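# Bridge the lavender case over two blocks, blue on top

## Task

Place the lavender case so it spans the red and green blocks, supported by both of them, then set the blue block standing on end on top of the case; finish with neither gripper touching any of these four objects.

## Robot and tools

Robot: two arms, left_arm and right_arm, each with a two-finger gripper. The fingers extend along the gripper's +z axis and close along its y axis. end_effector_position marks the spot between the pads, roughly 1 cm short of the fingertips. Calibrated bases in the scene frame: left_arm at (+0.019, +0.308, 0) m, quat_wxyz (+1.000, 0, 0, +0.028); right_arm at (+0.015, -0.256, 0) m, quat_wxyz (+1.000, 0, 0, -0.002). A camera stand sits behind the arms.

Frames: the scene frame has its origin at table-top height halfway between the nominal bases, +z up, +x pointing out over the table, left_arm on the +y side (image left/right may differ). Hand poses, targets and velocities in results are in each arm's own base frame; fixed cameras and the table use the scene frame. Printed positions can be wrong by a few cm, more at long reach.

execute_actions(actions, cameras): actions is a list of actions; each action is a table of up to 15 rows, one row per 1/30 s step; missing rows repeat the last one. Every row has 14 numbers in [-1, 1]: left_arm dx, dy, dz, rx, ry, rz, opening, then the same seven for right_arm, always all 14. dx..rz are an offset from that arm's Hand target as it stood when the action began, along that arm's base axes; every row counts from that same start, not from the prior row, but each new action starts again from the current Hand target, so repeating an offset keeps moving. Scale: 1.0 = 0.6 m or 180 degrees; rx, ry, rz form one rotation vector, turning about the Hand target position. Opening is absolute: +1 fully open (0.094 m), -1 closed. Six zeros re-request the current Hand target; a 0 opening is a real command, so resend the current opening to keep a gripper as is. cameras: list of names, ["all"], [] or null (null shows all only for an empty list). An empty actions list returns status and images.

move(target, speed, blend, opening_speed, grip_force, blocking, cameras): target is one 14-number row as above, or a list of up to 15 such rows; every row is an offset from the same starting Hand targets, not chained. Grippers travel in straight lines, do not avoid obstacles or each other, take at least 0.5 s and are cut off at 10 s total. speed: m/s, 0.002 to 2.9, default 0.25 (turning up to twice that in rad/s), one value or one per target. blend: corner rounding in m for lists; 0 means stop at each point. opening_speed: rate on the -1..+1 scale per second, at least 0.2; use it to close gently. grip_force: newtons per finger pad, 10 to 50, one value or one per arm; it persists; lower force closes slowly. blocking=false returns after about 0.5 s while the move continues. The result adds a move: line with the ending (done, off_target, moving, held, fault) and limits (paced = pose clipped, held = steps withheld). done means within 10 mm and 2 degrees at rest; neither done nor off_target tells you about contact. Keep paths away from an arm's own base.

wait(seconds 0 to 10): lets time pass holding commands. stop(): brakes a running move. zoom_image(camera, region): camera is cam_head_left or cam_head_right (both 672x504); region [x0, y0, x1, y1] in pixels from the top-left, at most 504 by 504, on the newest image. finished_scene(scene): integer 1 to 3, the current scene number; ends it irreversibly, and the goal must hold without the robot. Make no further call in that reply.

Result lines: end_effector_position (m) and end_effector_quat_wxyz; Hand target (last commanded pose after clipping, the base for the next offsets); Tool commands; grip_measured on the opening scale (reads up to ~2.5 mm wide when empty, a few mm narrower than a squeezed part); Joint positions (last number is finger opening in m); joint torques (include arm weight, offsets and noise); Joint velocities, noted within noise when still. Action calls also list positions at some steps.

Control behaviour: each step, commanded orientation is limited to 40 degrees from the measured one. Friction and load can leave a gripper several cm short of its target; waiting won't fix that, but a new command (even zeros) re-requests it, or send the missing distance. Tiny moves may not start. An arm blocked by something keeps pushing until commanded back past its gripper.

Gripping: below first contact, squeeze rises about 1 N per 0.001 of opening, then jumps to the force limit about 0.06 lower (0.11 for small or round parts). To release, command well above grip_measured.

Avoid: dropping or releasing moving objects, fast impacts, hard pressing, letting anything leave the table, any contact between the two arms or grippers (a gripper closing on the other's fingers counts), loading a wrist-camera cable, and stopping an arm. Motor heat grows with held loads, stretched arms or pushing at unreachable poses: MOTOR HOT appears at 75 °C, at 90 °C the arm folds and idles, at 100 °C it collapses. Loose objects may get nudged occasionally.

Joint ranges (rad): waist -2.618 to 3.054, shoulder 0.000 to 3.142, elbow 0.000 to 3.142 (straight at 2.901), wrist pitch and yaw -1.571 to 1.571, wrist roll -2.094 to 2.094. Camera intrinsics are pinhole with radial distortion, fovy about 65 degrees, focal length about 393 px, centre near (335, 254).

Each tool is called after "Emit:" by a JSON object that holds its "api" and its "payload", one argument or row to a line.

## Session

Emit:
{"api": "execute_actions", "payload": {
  "actions": []
}}

Emit:
{"api": "zoom_image", "payload": {
  "camera": "cam_head_left",
  "region": [230, 220, 510, 400]
}}

Emit:
{"api": "zoom_image", "payload": {
  "camera": "cam_head_right",
  "region": [240, 220, 520, 400]
}}

Scene clock: 0.00 s.
left_arm: end_effector_position=(+0.3942, +0.0044, +0.0978) grip_measured=+1.000 end_effector_quat_wxyz=(+0.559, -0.048, +0.828, -0.004) | right_arm: end_effector_position=(+0.4001, -0.0436, +0.1087) grip_measured=+1.000 end_effector_quat_wxyz=(+0.587, +0.122, +0.789, -0.137)
Joint positions: left_arm=[-0.022 1.478 0.388 0.704 -0.068 -0.092 0.094] | right_arm=[0.084 1.584 0.408 0.867 0.447 0.062 0.094]
Joint velocities: within noise
Joint torques (N m): no reading
Heat: left arm: 36 °C; right arm: 35 °C.
Hand target: left_arm +0.3992, +0.0044, +0.1108; +0.575, -0.048, +0.817, -0.005 | right_arm +0.4017, -0.0444, +0.1145; +0.592, +0.125, +0.784, -0.137
Tool commands: left_gripper/opening=+1.0 right_gripper/opening=+1.0

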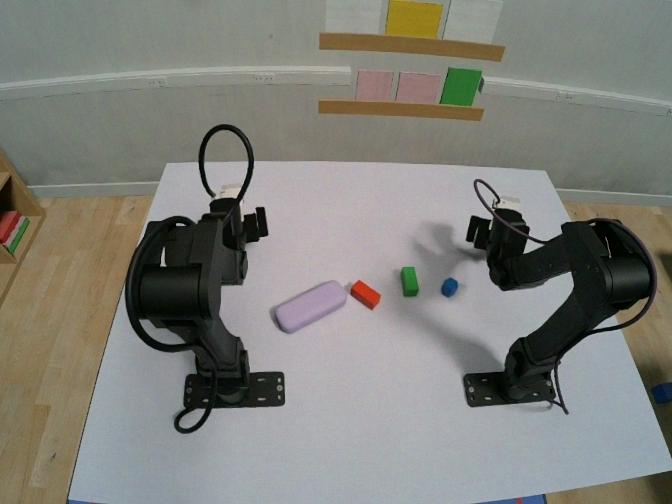

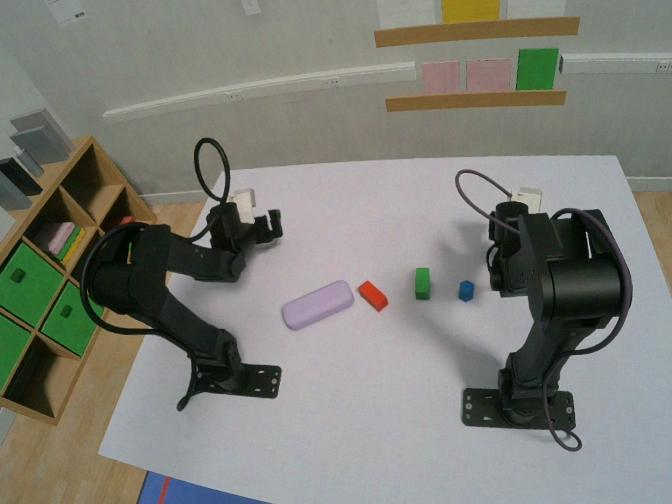

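Scaled by 1.800.

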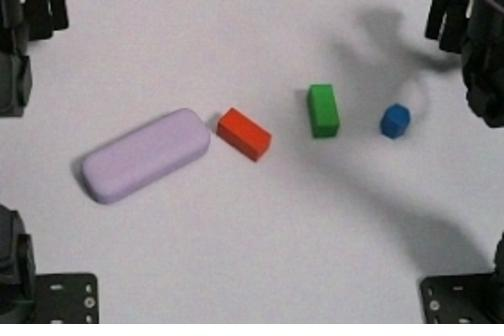

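Scaled by 1.800.

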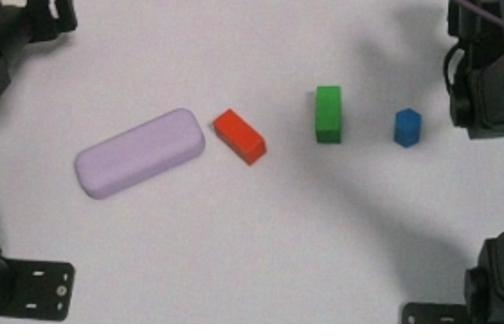

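Emit:
{"api": "move", "payload": {
  "target": [
    [-0.394,-0.274,0.05,0.222,0.348,-0.340,1,-0.07,0.024,0.04,-0.130,0.426,0.367,0.5],
    [-0.394,-0.274,-0.13,0.222,0.348,-0.340,1,-0.07,0.024,0.04,-0.130,0.426,0.367,0.5]
  ],
  "speed": [0.6,0.2],
  "grip_force": 40,
  "cameras": ["all"]
}}

Emit:
{"api": "zoom_image", "payload": {
  "camera": "cam_head_left",
  "region": [240, 240, 390, 340]
}}

Emit:
{"api": "zoom_image", "payload": {
  "camera": "cam_head_right",
  "region": [240, 240, 390, 340]
}}

Scene clock: 17.37 s.
left_arm: end_effector_position=(+0.1615, -0.1548, +0.0342) grip_measured=+1.000 end_effector_quat_wxyz=(-0.007, +0.531, +0.848, +0.007) | right_arm: end_effector_position=(+0.3616, -0.0309, +0.1357) grip_measured=+0.501 end_effector_quat_wxyz=(+0.010, -0.493, +0.870, -0.003)
Joint positions: left_arm=[-0.777 1.475 0.842 -0.953 -0.01 0.341 0.094] | right_arm=[-0.091 1.905 1.737 -1.383 -0.005 -1.123 0.071]
Joint torques (N m): left_arm=[-0.54 -5.14 4.77 0.4 0.11 -0.07] | right_arm=[0.28 -8.18 6.98 -0.2 0.03 -0.13]
Heat: left arm: 37 °C; right arm: 35 °C.
Hand target: left_arm +0.1627, -0.1600, +0.0328; +0.000, +0.530, +0.848, +0.000 | right_arm +0.3597, -0.0301, +0.1385; +0.001, -0.500, +0.866, +0.000
Off the commanded pose: left_arm 0.005 m, 1 deg | right_arm 0.004 m, 1 deg.
grip_force (N): 40, 40
move: done

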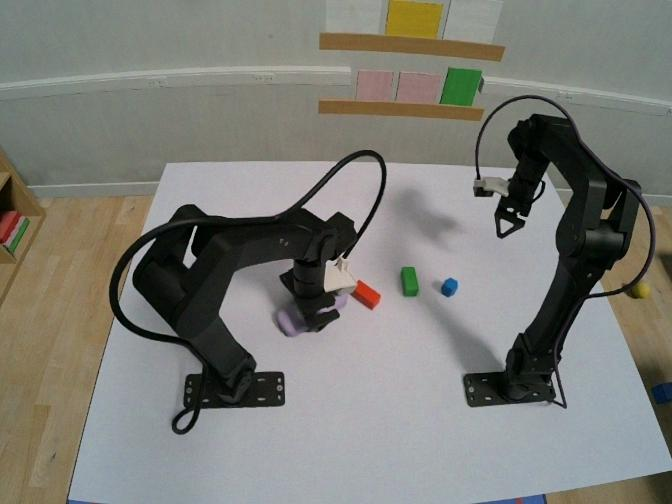

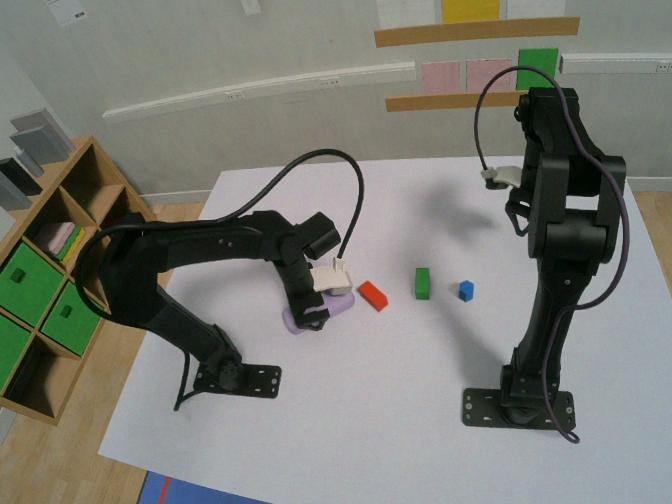

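Scaled by 3.360.

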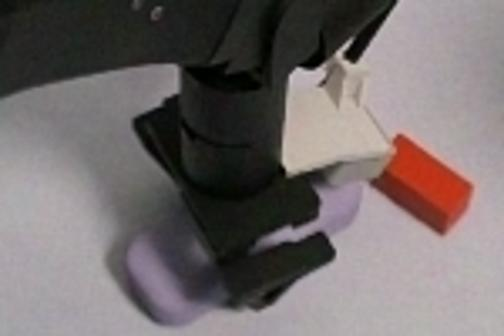

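Scaled by 3.360.

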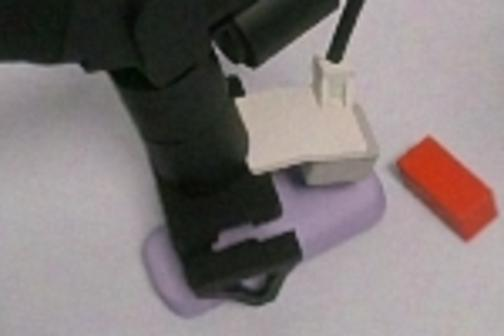

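Emit:
{"api": "move", "payload": {
  "target": [
    [0,0,0,0,0,0,-0.15,0,0,0,0,0,0,0.5],
    [0,0,0.17,0,0,0,-0.15,0,0,0,0,0,0,0.5],
    [0.059,-0.287,0.17,0,0,-0.061,-0.15,0,0,0,0,0,0,0.5]
  ],
  "speed": 0.25,
  "blend": [0,0.03,0],
  "cameras": ["all"]
}}

Emit:
{"api": "zoom_image", "payload": {
  "camera": "cam_head_left",
  "region": [320, 220, 500, 340]
}}

Emit:
{"api": "zoom_image", "payload": {
  "camera": "cam_head_right",
  "region": [320, 220, 500, 340]
}}

Scene clock: 25.97 s.
left_arm: end_effector_position=(+0.1962, -0.3265, +0.1253) grip_measured=+0.327 end_effector_quat_wxyz=(-0.011, +0.611, +0.791, +0.008) | right_arm: end_effector_position=(+0.3616, -0.0309, +0.1357) grip_measured=+0.501 end_effector_quat_wxyz=(+0.010, -0.493, +0.870, -0.003)
Joint positions: left_arm=[-1.036 2.027 1.867 -1.437 -0.008 0.28 0.062] | right_arm=[-0.091 1.905 1.737 -1.383 -0.005 -1.123 0.071]
Joint torques (N m): left_arm=[-0.16 -11.55 8.24 0.16 0.09 -0.08] | right_arm=[0.51 -8.25 6.91 -0.16 0.02 -0.12]
Heat: left arm: 37 °C; right arm: 36 °C.
Hand target: left_arm +0.1980, -0.3321, +0.1347; +0.000, +0.609, +0.793, +0.001 | right_arm +0.3597, -0.0301, +0.1385; +0.001, -0.500, +0.866, +0.000
Off the commanded pose: left_arm 0.011 m, 2 deg | right_arm 0.004 m, 1 deg.
grip_force (N): 40, 40
move: off_target (left_arm)

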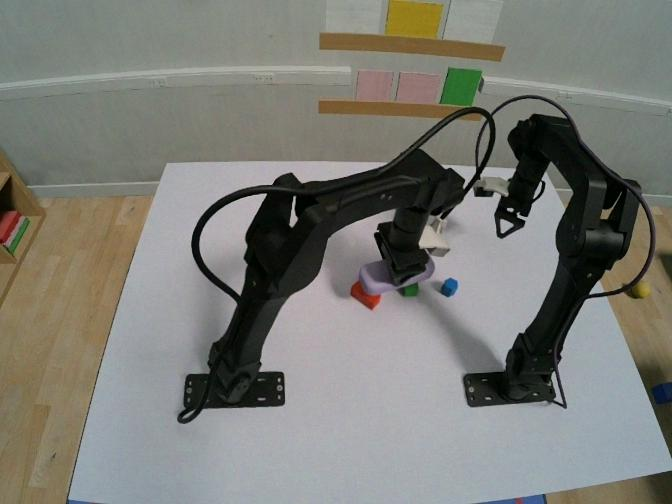

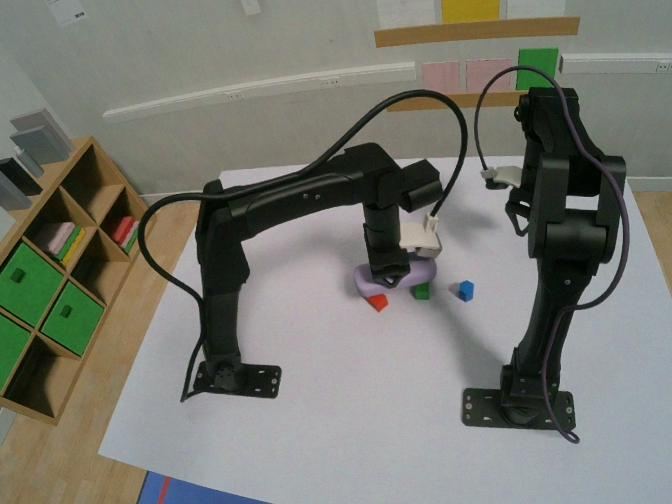

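Scaled by 2.800.

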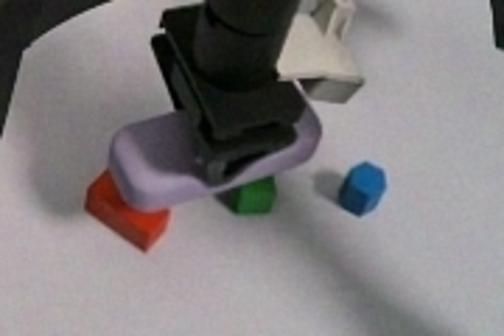

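Scaled by 2.800.

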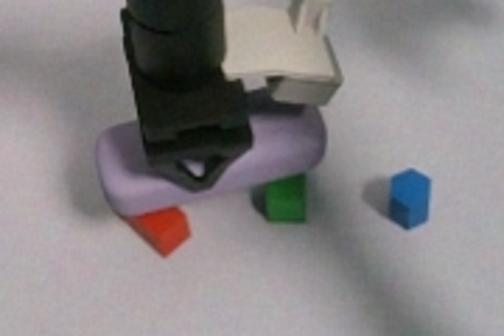

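Emit:
{"api": "move", "payload": {
  "target": [
    [0.0,0.01,-0.09,0,0,0,-0.15,0,0,0,0,0,0,0.5],
    [0,0.01,-0.13,0,0,0,-0.15,0,0,0,0,0,0,0.5],
    [0,0.01,-0.109,0,0,0,-0.15,0,0,0,0,0,0,0.5],
    [0,0.01,-0.109,0,0,0,0.9,0,0,0,0,0,0,0.5],
    [0,0.01,0.06,0,0,0,0.9,0,0,0,0,0,0,0.5],
    [-0.02,0.4,0.06,0,0,0,0.9,-0.2,0.23,0,0,0,0,0.5],
    [-0.02,0.4,0.06,0,0,0,0.9,-0.2,0.23,-0.11,0,0,0,0.5]
  ],
  "speed": [0.12,0.04,0.05,0.1,0.18,0.4,0.2],
  "blend": [0.005,0,0,0,0.02,0,0],
  "cameras": ["all"]
}}

Emit:
{"api": "zoom_image", "payload": {
  "camera": "cam_head_left",
  "region": [340, 230, 490, 330]
}}

Emit:
{"api": "zoom_image", "payload": {
  "camera": "cam_head_right",
  "region": [350, 230, 500, 330]
}}

Scene clock: 39.13 s.
left_arm: end_effector_position=(+0.1881, -0.0918, +0.1694) grip_measured=+0.898 end_effector_quat_wxyz=(-0.004, +0.607, +0.795, +0.007) | right_arm: end_effector_position=(+0.2429, +0.1095, +0.0757) grip_measured=+0.501 end_effector_quat_wxyz=(+0.009, -0.502, +0.865, +0.002)
Joint positions: left_arm=[-0.472 1.351 1.285 -1.511 -0.015 0.832 0.089] | right_arm=[0.416 1.558 1.092 -1.088 -0.005 -0.635 0.071]
Joint torques (N m): left_arm=[0.47 -5.42 4.88 0.27 0.14 0.09] | right_arm=[0.03 -5.44 4.18 0.1 0.05 0.05]
Heat: left arm: 37 °C; right arm: 37 °C.
Hand target: left_arm +0.1861, -0.0922, +0.1707; +0.000, +0.609, +0.793, +0.000 | right_arm +0.2396, +0.1079, +0.0724; +0.000, -0.500, +0.866, +0.000
Off the commanded pose: left_arm 0.002 m, 1 deg | right_arm 0.005 m, 1 deg.
grip_force (N): 40, 40
move: done; target 4's new opening was sent with left_arm's hand 0.011 m and 2 deg from that target

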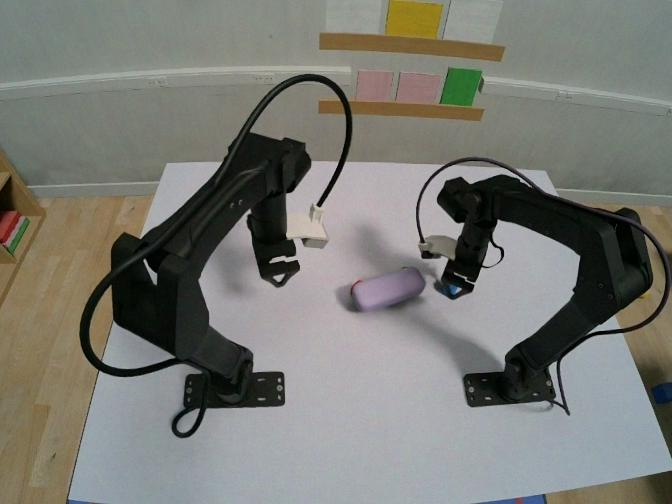

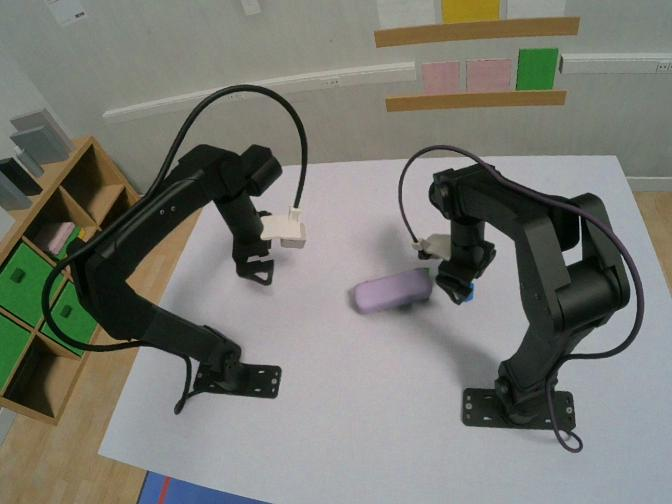

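Scaled by 3.360.

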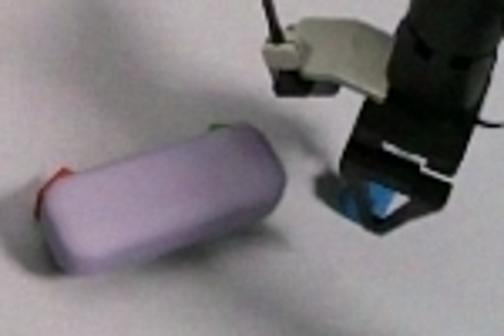

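Scaled by 3.360.

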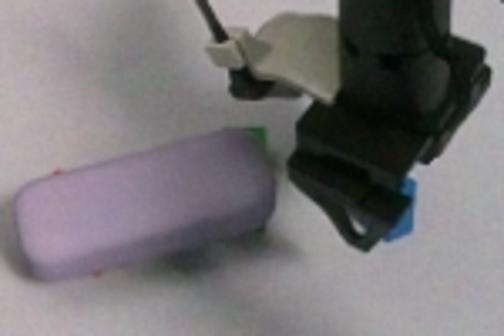

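Emit:
{"api": "move", "payload": {
  "target": [
    [0,0,0,0,0,0,0.9,0.013,0.007,-0.073,0,0,0,0.5],
    [0,0,0,0,0,0,0.9,0.013,0.007,-0.073,0,0,0,-0.6],
    [0,0,0,0,0,0,0.9,0.013,0.007,0.113,0,0,0,-0.6],
    [0,0,0,0,0,0,0.9,-0.034,0.235,0.113,0,0,0,-0.6]
  ],
  "speed": [0.12,0.1,0.25,0.25],
  "opening_speed": 1.0,
  "blend": [0,0,0.03,0],
  "cameras": ["all"]
}}

Emit:
{"api": "zoom_image", "payload": {
  "camera": "cam_head_left",
  "region": [340, 220, 490, 320]
}}

Emit:
{"api": "zoom_image", "payload": {
  "camera": "cam_head_right",
  "region": [340, 220, 490, 320]
}}

Scene clock: 54.10 s.
left_arm: end_effector_position=(+0.1881, -0.0918, +0.1694) grip_measured=+0.898 end_effector_quat_wxyz=(-0.004, +0.607, +0.795, +0.007) | right_arm: end_effector_position=(+0.2196, +0.2502, +0.1358) grip_measured=-0.232 end_effector_quat_wxyz=(+0.007, -0.505, +0.863, +0.001)
Joint positions: left_arm=[-0.472 1.351 1.285 -1.511 -0.015 0.832 0.089] | right_arm=[0.849 1.79 1.59 -1.357 0.002 -0.21 0.036]
Joint torques (N m): left_arm=[0.47 -5.45 4.93 0.24 0.14 0.09] | right_arm=[-0.23 -7.47 7.01 -0.18 -0.01 0.06]
Heat: left arm: 37 °C; right arm: 36 °C.
Hand target: left_arm +0.1861, -0.0922, +0.1707; +0.000, +0.609, +0.793, +0.000 | right_arm +0.2192, +0.2489, +0.1403; +0.000, -0.500, +0.866, +0.000
Off the commanded pose: left_arm 0.002 m, 1 deg | right_arm 0.005 m, 1 deg.
grip_force (N): 40, 40
move: done

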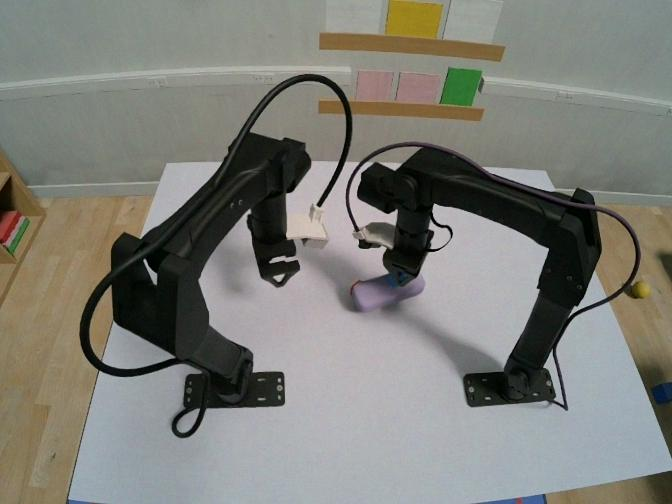

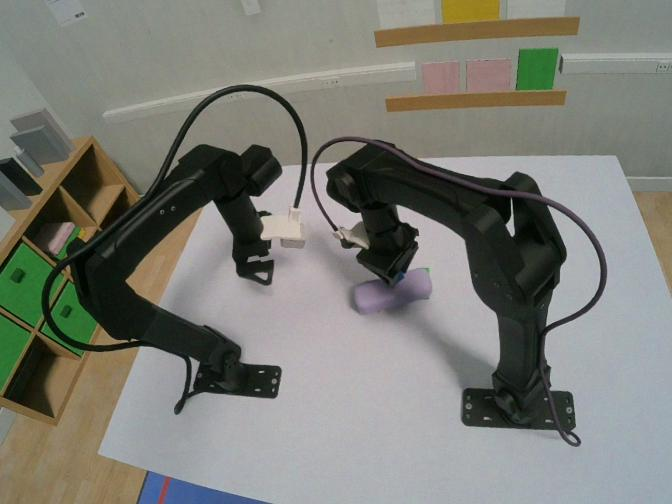

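Scaled by 3.360.

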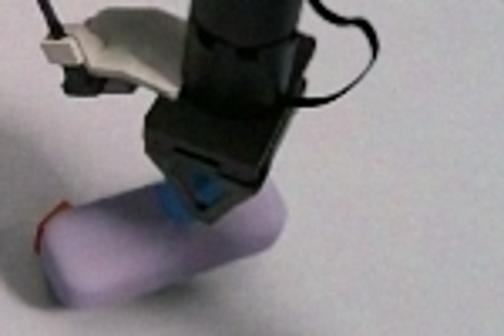

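Scaled by 3.360.

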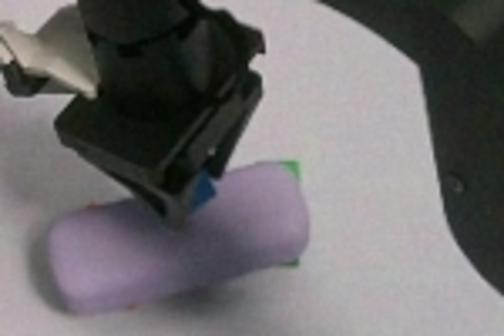

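Emit:
{"api": "move", "payload": {
  "target": [
    [0,0,0,0,0,0,0.9,-0.004,0,-0.05,0,0,0,-0.6],
    [0,0,0,0,0,0,0.9,-0.004,0,-0.075,0,0,0,-0.6]
  ],
  "speed": [0.1,0.035],
  "blend": [0.003,0],
  "cameras": ["all"]
}}

Emit:
{"api": "zoom_image", "payload": {
  "camera": "cam_head_left",
  "region": [340, 220, 490, 320]
}}

Emit:
{"api": "zoom_image", "payload": {
  "camera": "cam_head_right",
  "region": [340, 220, 490, 320]
}}

Scene clock: 60.63 s.
left_arm: end_effector_position=(+0.1881, -0.0918, +0.1694) grip_measured=+0.898 end_effector_quat_wxyz=(-0.004, +0.607, +0.795, +0.007) | right_arm: end_effector_position=(+0.2172, +0.2477, +0.1030) grip_measured=-0.232 end_effector_quat_wxyz=(+0.002, -0.503, +0.864, +0.000)
Joint positions: left_arm=[-0.472 1.351 1.285 -1.511 -0.015 0.832 0.089] | right_arm=[0.849 1.79 1.46 -1.237 0.002 -0.205 0.036]
Joint torques (N m): left_arm=[0.55 -5.49 4.92 0.27 0.15 0.09] | right_arm=[0.24 -7.42 3.36 0.4 -0.02 0.07]
Heat: left arm: 37 °C; right arm: 36 °C.
Hand target: left_arm +0.1861, -0.0922, +0.1707; +0.000, +0.609, +0.793, +0.000 | right_arm +0.2169, +0.2489, +0.0954; +0.001, -0.500, +0.866, +0.000
Off the commanded pose: left_arm 0.002 m, 1 deg | right_arm 0.008 m, 0 deg.
grip_force (N): 40, 40
move: done

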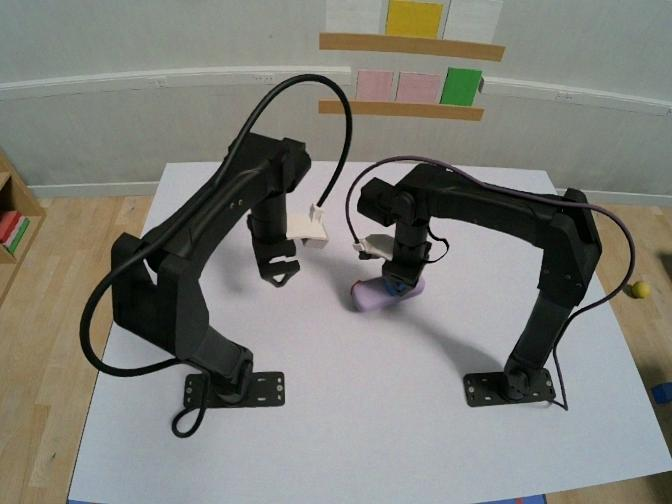

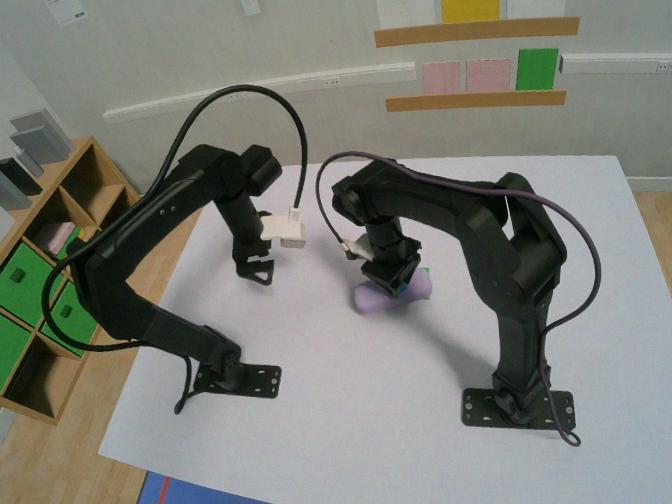

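Scaled by 3.360.

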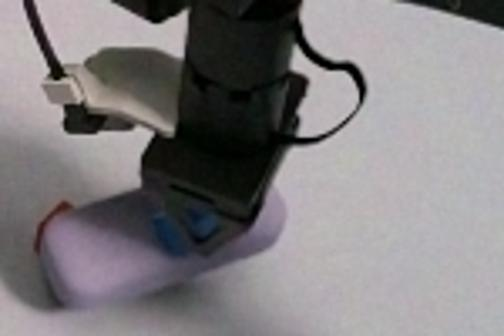

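Scaled by 3.360.

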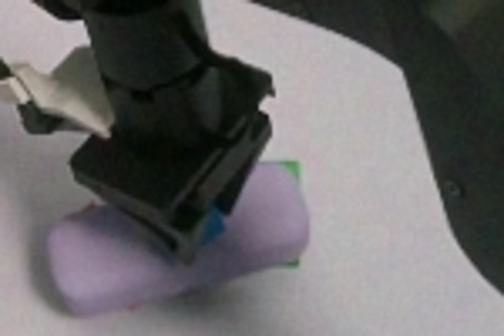

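Emit:
{"api": "move", "payload": {
  "target": [
    [0,0,0,0,0,0,0.9,0,0,0.032,0,0,0,-0.6],
    [0,0,0,0,0,0,0.9,0.014,0,0.032,0,0,0,-0.6],
    [0,0,0,0,0,0,0.9,0.014,0,-0.002,0,0,0,-0.6]
  ],
  "speed": 0.05,
  "cameras": ["all"]
}}

Emit:
{"api": "zoom_image", "payload": {
  "camera": "cam_head_left",
  "region": [340, 220, 490, 320]
}}

Emit:
{"api": "zoom_image", "payload": {
  "camera": "cam_head_right",
  "region": [340, 220, 490, 320]
}}

Scene clock: 66.50 s.
left_arm: end_effector_position=(+0.1881, -0.0918, +0.1694) grip_measured=+0.898 end_effector_quat_wxyz=(-0.004, +0.607, +0.795, +0.007) | right_arm: end_effector_position=(+0.2241, +0.2504, +0.1034) grip_measured=-0.232 end_effector_quat_wxyz=(+0.007, -0.499, +0.867, +0.002)
Joint positions: left_arm=[-0.472 1.351 1.285 -1.511 -0.015 0.832 0.089] | right_arm=[0.838 1.805 1.48 -1.231 0 -0.207 0.036]
Joint torques (N m): left_arm=[0.47 -5.48 4.85 0.27 0.16 0.08] | right_arm=[-0.42 -7.08 3.63 0.31 0.03 -0.1]
Heat: left arm: 36 °C; right arm: 36 °C.
Hand target: left_arm +0.1861, -0.0922, +0.1707; +0.000, +0.609, +0.793, +0.000 | right_arm +0.2252, +0.2490, +0.0942; +0.001, -0.500, +0.866, +0.000
Off the commanded pose: left_arm 0.002 m, 1 deg | right_arm 0.009 m, 1 deg.
grip_force (N): 40, 40
move: done

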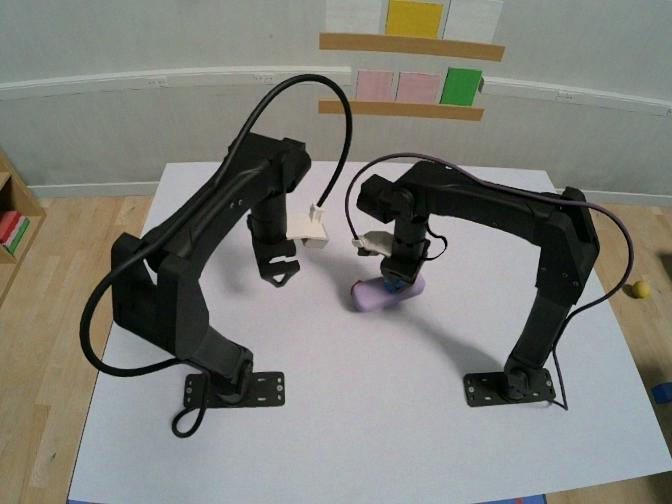

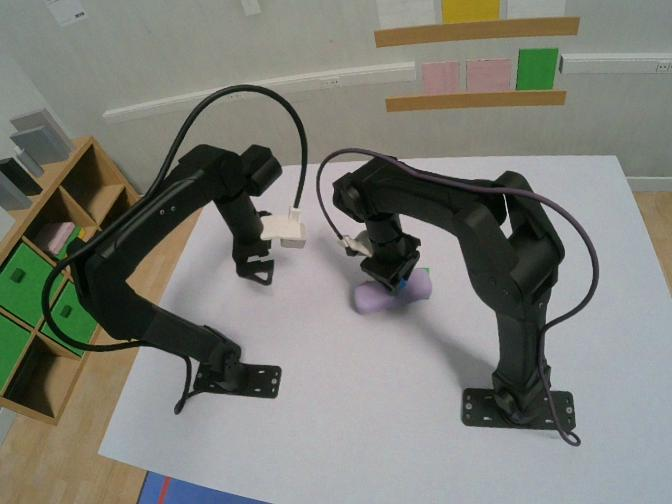

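Scaled by 3.360.

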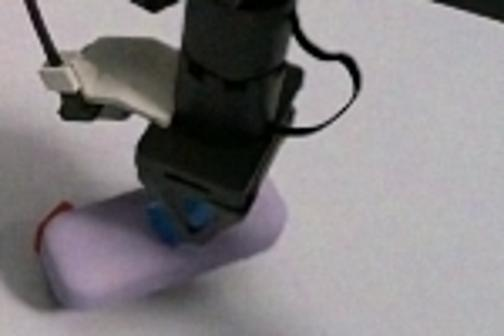

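Scaled by 3.360.

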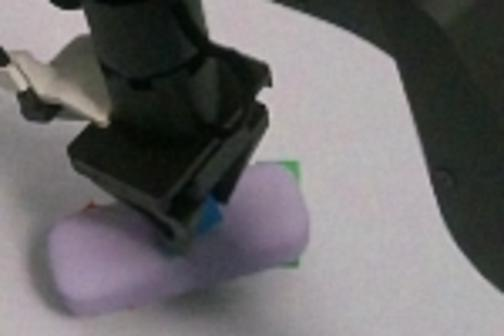

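Good. Release: relax, open, lift, retract.

Emit:
{"api": "move", "payload": {
  "target": [
    [0,0,0,0,0,0,0.9,0,0,0.012,0,0,0,-0.6],
    [0,0,0,0,0,0,0.9,0,0,0.012,0,0,0,0.6],
    [0,0,0,0,0,0,0.9,0,0,0.16,0,0,0,0.6],
    [0,0,0,0,0,0,0.9,0.05,-0.3,0.16,0,0,0,0.6]
  ],
  "speed": [0.05,0.1,0.15,0.35],
  "blend": [0,0,0.02,0],
  "opening_speed": 1.5,
  "cameras": ["all"]
}}

Emit:
{"api": "zoom_image", "payload": {
  "camera": "cam_head_right",
  "region": [340, 220, 490, 320]
}}

Scene clock: 72.73 s.
left_arm: end_effector_position=(+0.1881, -0.0918, +0.1694) grip_measured=+0.898 end_effector_quat_wxyz=(-0.004, +0.607, +0.795, +0.007) | right_arm: end_effector_position=(+0.2705, +0.0716, +0.1890) grip_measured=+0.599 end_effector_quat_wxyz=(+0.019, -0.496, +0.868, -0.010)
Joint positions: left_arm=[-0.472 1.351 1.285 -1.511 -0.015 0.832 0.089] | right_arm=[0.261 1.584 1.571 -1.515 0.009 -0.777 0.075]
Joint torques (N m): left_arm=[0.5 -5.37 4.89 0.24 0.16 0.1] | right_arm=[-0.12 -7.32 3.93 -0.3 -0.1 -0.08]
Heat: left arm: 36 °C; right arm: 36 °C.
Hand target: left_arm +0.1861, -0.0922, +0.1707; +0.000, +0.609, +0.793, +0.000 | right_arm +0.2552, +0.0690, +0.1901; +0.000, -0.500, +0.866, +0.000
Off the commanded pose: left_arm 0.002 m, 1 deg | right_arm 0.016 m, 2 deg.
grip_force (N): 40, 40
move: off_target (right_arm)

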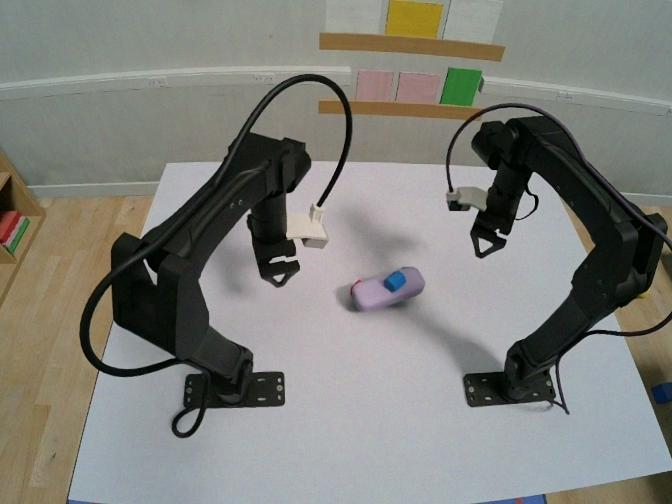

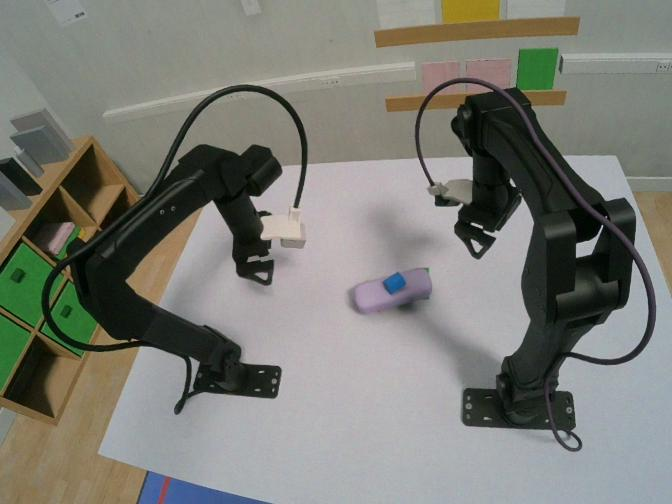

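Scaled by 3.360.

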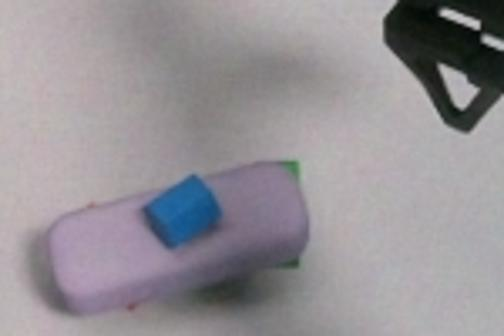

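Emit:
{"api": "zoom_image", "payload": {
  "camera": "cam_head_right",
  "region": [370, 260, 430, 310]
}}

Emit:
{"api": "zoom_image", "payload": {
  "camera": "cam_head_left",
  "region": [370, 255, 430, 305]
}}

Scaled by 8.400.

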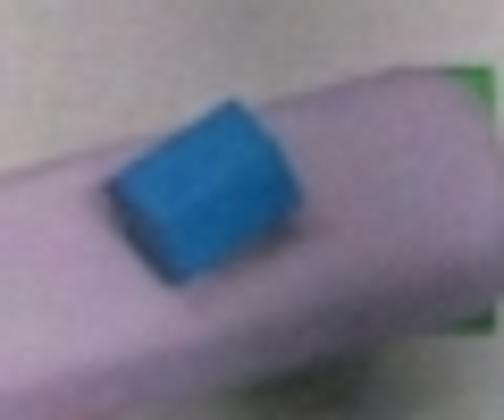

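Scaled by 8.400.

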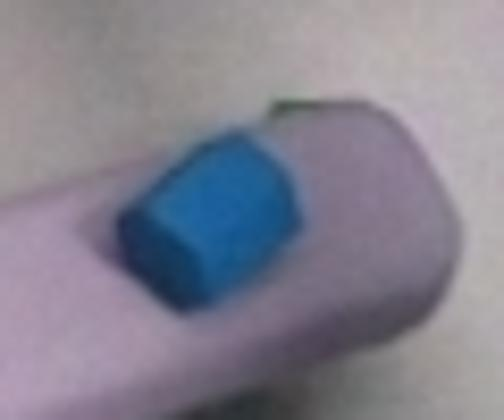

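Emit:
{"api": "move", "payload": {
  "target": [
    [-0.007,-0.408,-0.033,0,0,0.111,0.2,0.05,-0.2,0,0,0,0,0.6],
    [-0.007,-0.408,-0.09,0,0,0.111,0.2,0.05,-0.2,0,0,0,0,0.6]
  ],
  "speed": [0.3,0.1],
  "cameras": ["all"]
}}

Emit:
{"api": "zoom_image", "payload": {
  "camera": "cam_head_left",
  "region": [350, 230, 450, 310]
}}

Emit:
{"api": "zoom_image", "payload": {
  "camera": "cam_head_right",
  "region": [350, 230, 450, 310]
}}

Scene clock: 93.10 s.
left_arm: end_effector_position=(+0.1781, -0.3341, +0.1131) grip_measured=+0.202 end_effector_quat_wxyz=(-0.014, +0.467, +0.884, +0.005) | right_arm: end_effector_position=(+0.2916, -0.0531, +0.1863) grip_measured=+0.599 end_effector_quat_wxyz=(+0.011, -0.495, +0.868, -0.013)
Joint positions: left_arm=[-1.081 2.017 1.804 -1.386 0.006 -0.109 0.056] | right_arm=[-0.18 1.654 1.634 -1.517 0.005 -1.217 0.075]
Joint torques (N m): left_arm=[0.17 -12.38 5.07 0.37 -0.03 -0.11] | right_arm=[-0.13 -6.06 6.79 -0.31 -0.06 -0.12]
Heat: left arm: 36 °C; right arm: 36 °C.
Hand target: left_arm +0.1820, -0.3369, +0.1166; +0.000, +0.462, +0.887, +0.001 | right_arm +0.2852, -0.0510, +0.1901; +0.001, -0.500, +0.866, +0.000
Off the commanded pose: left_arm 0.006 m, 2 deg | right_arm 0.008 m, 2 deg.
grip_force (N): 40, 40
move: done

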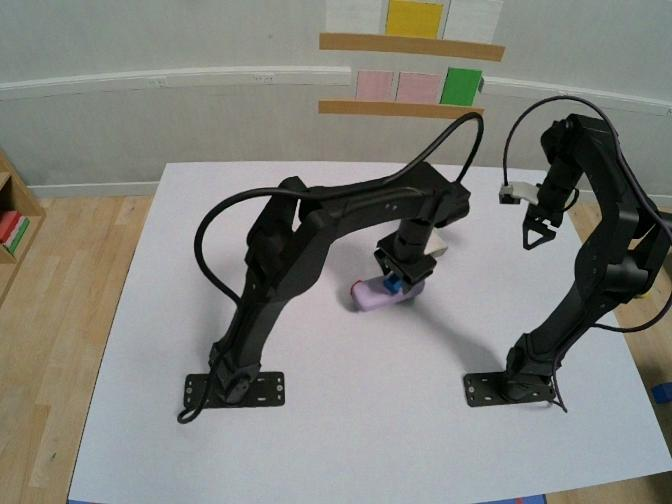

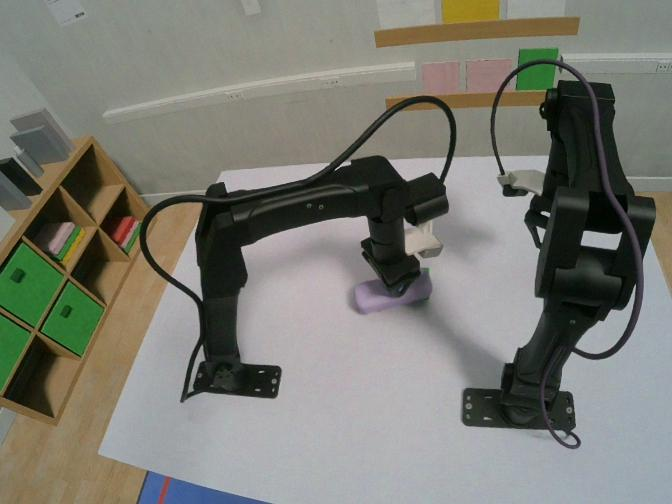

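Scaled by 5.040.

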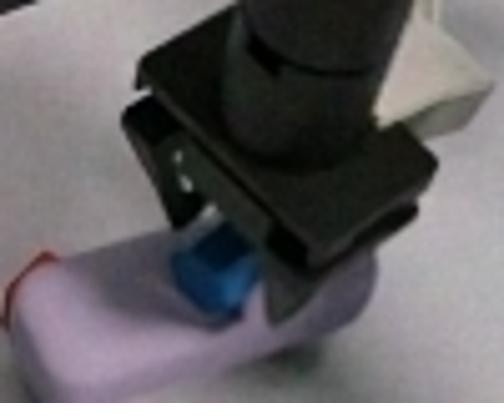

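Scaled by 5.040.

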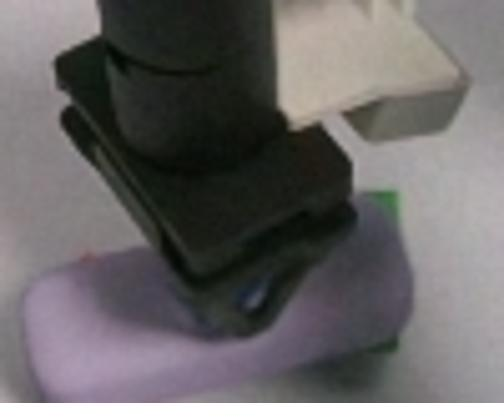

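Emit:
{"api": "move", "payload": {
  "target": [
    [0,0,-0.044,0,0,0,0.2,0,0,0,0,0,0,0.6],
    [0,0,-0.044,0,0,0,-0.6,0,0,0,0,0,0,0.6],
    [0,0,0.09,0,0,0,-0.6,0,0,0,0,0,0,0.6]
  ],
  "speed": [0.06,0.1,0.15],
  "opening_speed": 0.8,
  "cameras": ["all"]
}}

Emit:
{"api": "zoom_image", "payload": {
  "camera": "cam_head_left",
  "region": [350, 230, 450, 310]
}}

Emit:
{"api": "zoom_image", "payload": {
  "camera": "cam_head_right",
  "region": [350, 230, 450, 310]
}}

Scene clock: 99.83 s.
left_arm: end_effector_position=(+0.1804, -0.3355, +0.1655) grip_measured=-0.262 end_effector_quat_wxyz=(+0.004, +0.466, +0.885, -0.002) | right_arm: end_effector_position=(+0.2916, -0.0531, +0.1863) grip_measured=+0.599 end_effector_quat_wxyz=(+0.011, -0.495, +0.868, -0.013)
Joint positions: left_arm=[-1.081 2.017 2.014 -1.56 -0.001 -0.111 0.035] | right_arm=[-0.18 1.654 1.634 -1.517 0.005 -1.217 0.075]
Joint torques (N m): left_arm=[0.05 -11.07 6.99 0.23 0.03 -0.08] | right_arm=[-0.2 -6.05 6.84 -0.32 -0.07 -0.11]
Heat: left arm: 36 °C; right arm: 36 °C.
Hand target: left_arm +0.1819, -0.3370, +0.1707; +0.000, +0.462, +0.887, +0.001 | right_arm +0.2852, -0.0510, +0.1901; +0.001, -0.500, +0.866, +0.000
Off the commanded pose: left_arm 0.006 m, 1 deg | right_arm 0.008 m, 2 deg.
joint sent to its limit (left arm) — joint 4 (wrist pitch), lower limit. The joint targets still meet the commanded pose.
grip_force (N): 40, 40
move: done

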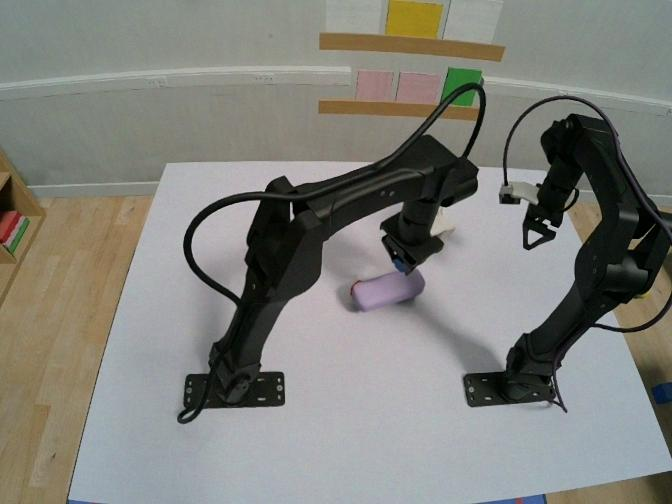

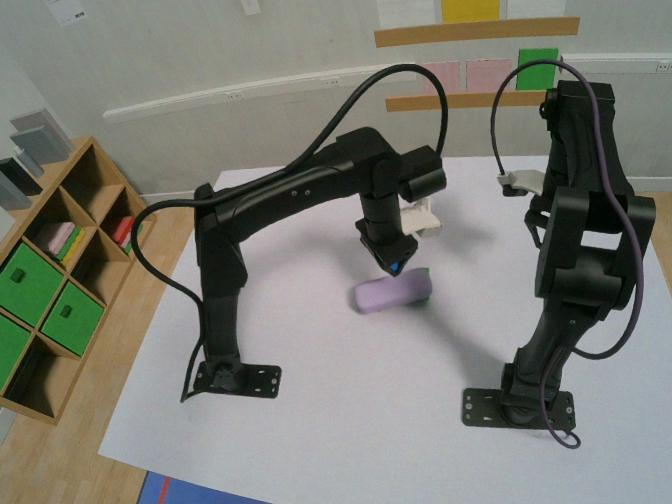

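Scaled by 5.040.

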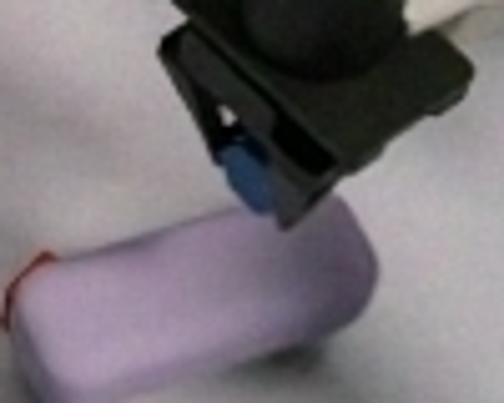

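Scaled by 5.040.

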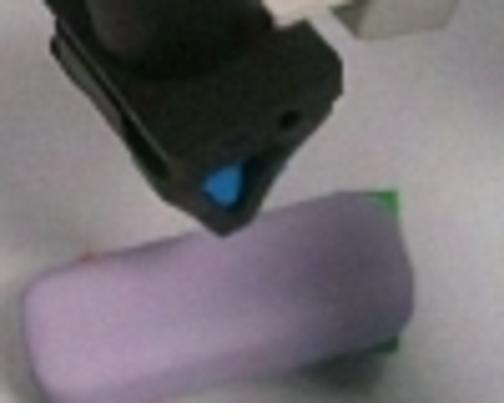

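Emit:
{"api": "move", "payload": {
  "target": [0,0,0.01,-0.410,-0.287,0,-0.6,0,0,0,0,0,0,0.6],
  "speed": 0.5,
  "cameras": ["all"]
}}

Emit:
{"api": "zoom_image", "payload": {
  "camera": "cam_head_left",
  "region": [340, 220, 460, 316]
}}

Emit:
{"api": "zoom_image", "payload": {
  "camera": "cam_head_right",
  "region": [340, 220, 460, 316]
}}

Scene clock: 107.80 s.
left_arm: end_effector_position=(+0.1812, -0.3374, +0.1666) grip_measured=-0.262 end_effector_quat_wxyz=(+0.613, +0.334, +0.640, -0.320) | right_arm: end_effector_position=(+0.2916, -0.0531, +0.1863) grip_measured=+0.599 end_effector_quat_wxyz=(+0.011, -0.495, +0.868, -0.013)
Joint positions: left_arm=[-1.184 1.437 0.263 1.129 -0.222 -0.01 0.035] | right_arm=[-0.18 1.654 1.634 -1.517 0.005 -1.217 0.075]
Joint torques (N m): left_arm=[0.01 -4.4 4.37 2.05 -0.02 0.09] | right_arm=[-0.03 -6.17 6.78 -0.33 -0.07 -0.15]
Heat: left arm: 36 °C; right arm: 36 °C.
Hand target: left_arm +0.1820, -0.3369, +0.1767; +0.628, +0.326, +0.627, -0.326 | right_arm +0.2852, -0.0510, +0.1901; +0.001, -0.500, +0.866, +0.000
Off the commanded pose: left_arm 0.010 m, 3 deg | right_arm 0.008 m, 2 deg.
grip_force (N): 40, 40
move: off_target (left_arm)

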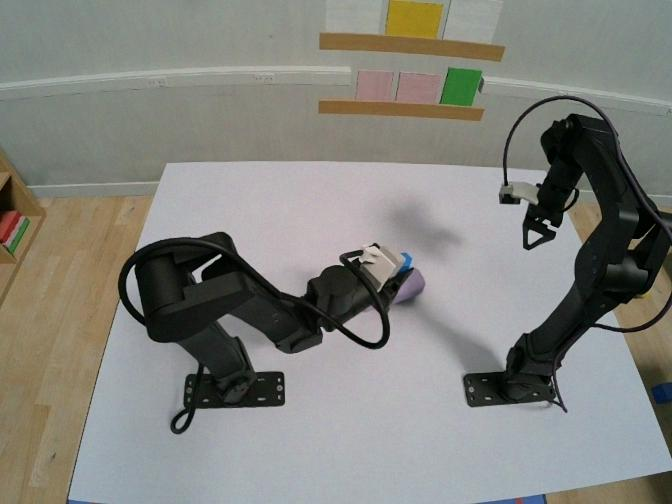

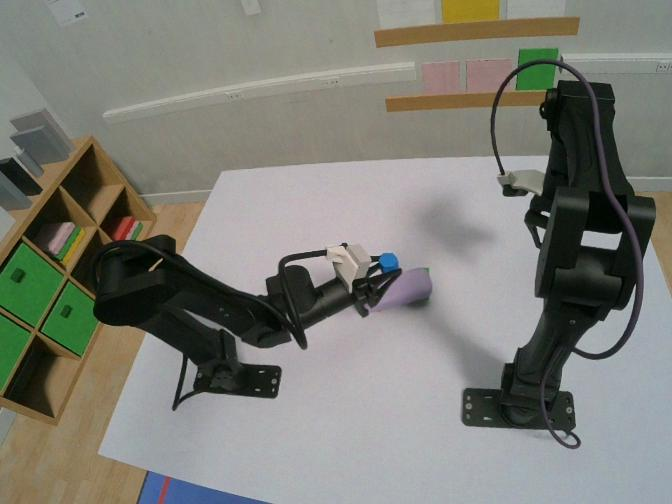

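Scaled by 4.200.

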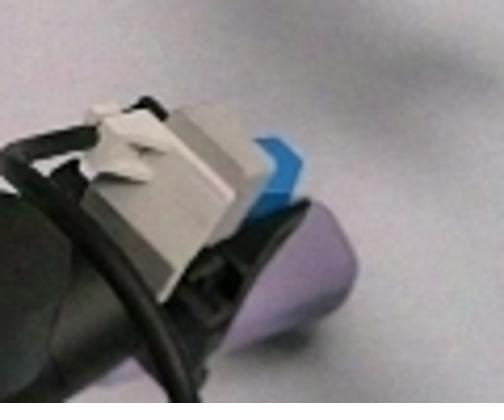

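Scaled by 4.200.

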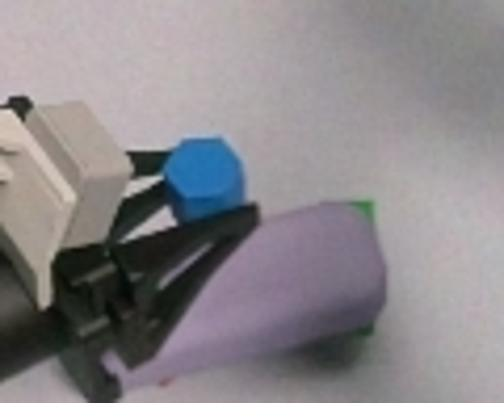

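Emit:
{"api": "move", "payload": {
  "target": [0.006,0,-0.095,-0.011,-0.008,0,-0.6,0,0,0,0,0,0,0.6],
  "speed": 0.1,
  "cameras": ["all"]
}}

Emit:
{"api": "zoom_image", "payload": {
  "camera": "cam_head_left",
  "region": [340, 220, 460, 316]
}}

Emit:
{"api": "zoom_image", "payload": {
  "camera": "cam_head_right",
  "region": [340, 220, 460, 316]
}}

Scene clock: 112.80 s.
left_arm: end_effector_position=(+0.1824, -0.3354, +0.1032) grip_measured=-0.262 end_effector_quat_wxyz=(+0.595, +0.355, +0.657, -0.295) | right_arm: end_effector_position=(+0.2916, -0.0531, +0.1863) grip_measured=+0.599 end_effector_quat_wxyz=(+0.011, -0.495, +0.868, -0.013)
Joint positions: left_arm=[-1.179 1.775 0.211 1.444 -0.222 0.009 0.035] | right_arm=[-0.18 1.654 1.634 -1.517 0.005 -1.217 0.075]
Joint torques (N m): left_arm=[0.9 -2.48 2.67 2.68 0.09 -0.19] | right_arm=[-0.02 -6.02 6.74 -0.3 -0.08 -0.15]
Heat: left arm: 36 °C; right arm: 36 °C.
Hand target: left_arm +0.1855, -0.3370, +0.1197; +0.641, +0.319, +0.613, -0.333 | right_arm +0.2852, -0.0510, +0.1901; +0.001, -0.500, +0.866, +0.000
Off the commanded pose: left_arm 0.017 m, 9 deg | right_arm 0.008 m, 2 deg.
joint sent to its limit (left arm) — joint 4 (wrist pitch), upper limit. The joint targets are off in orientation, not in position.
grip_force (N): 40, 40
move: off_target (left_arm)

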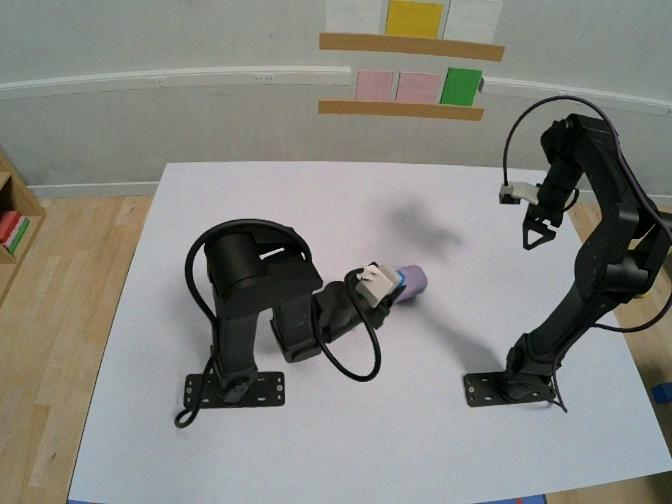

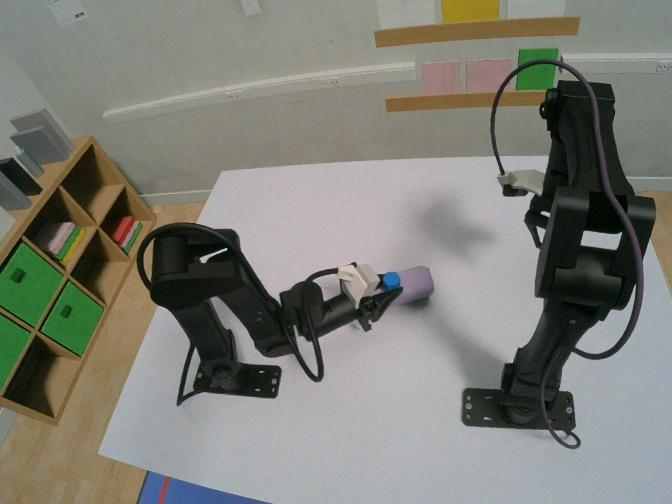

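Scaled by 4.200.

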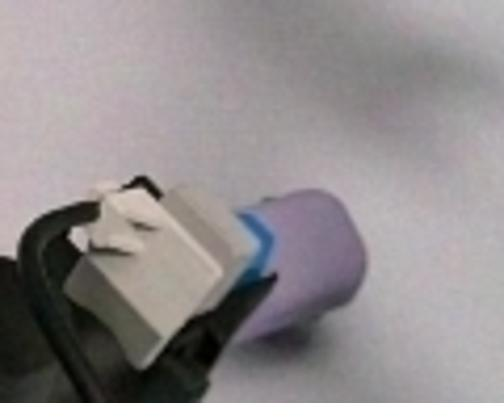

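Scaled by 4.200.

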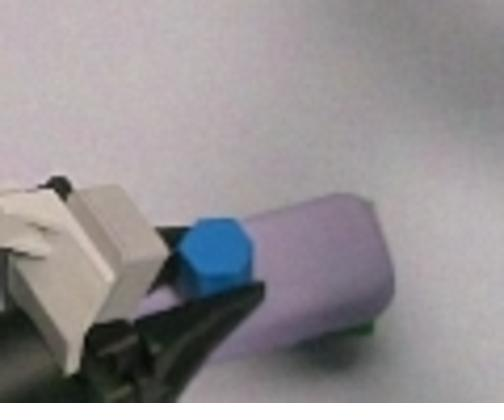

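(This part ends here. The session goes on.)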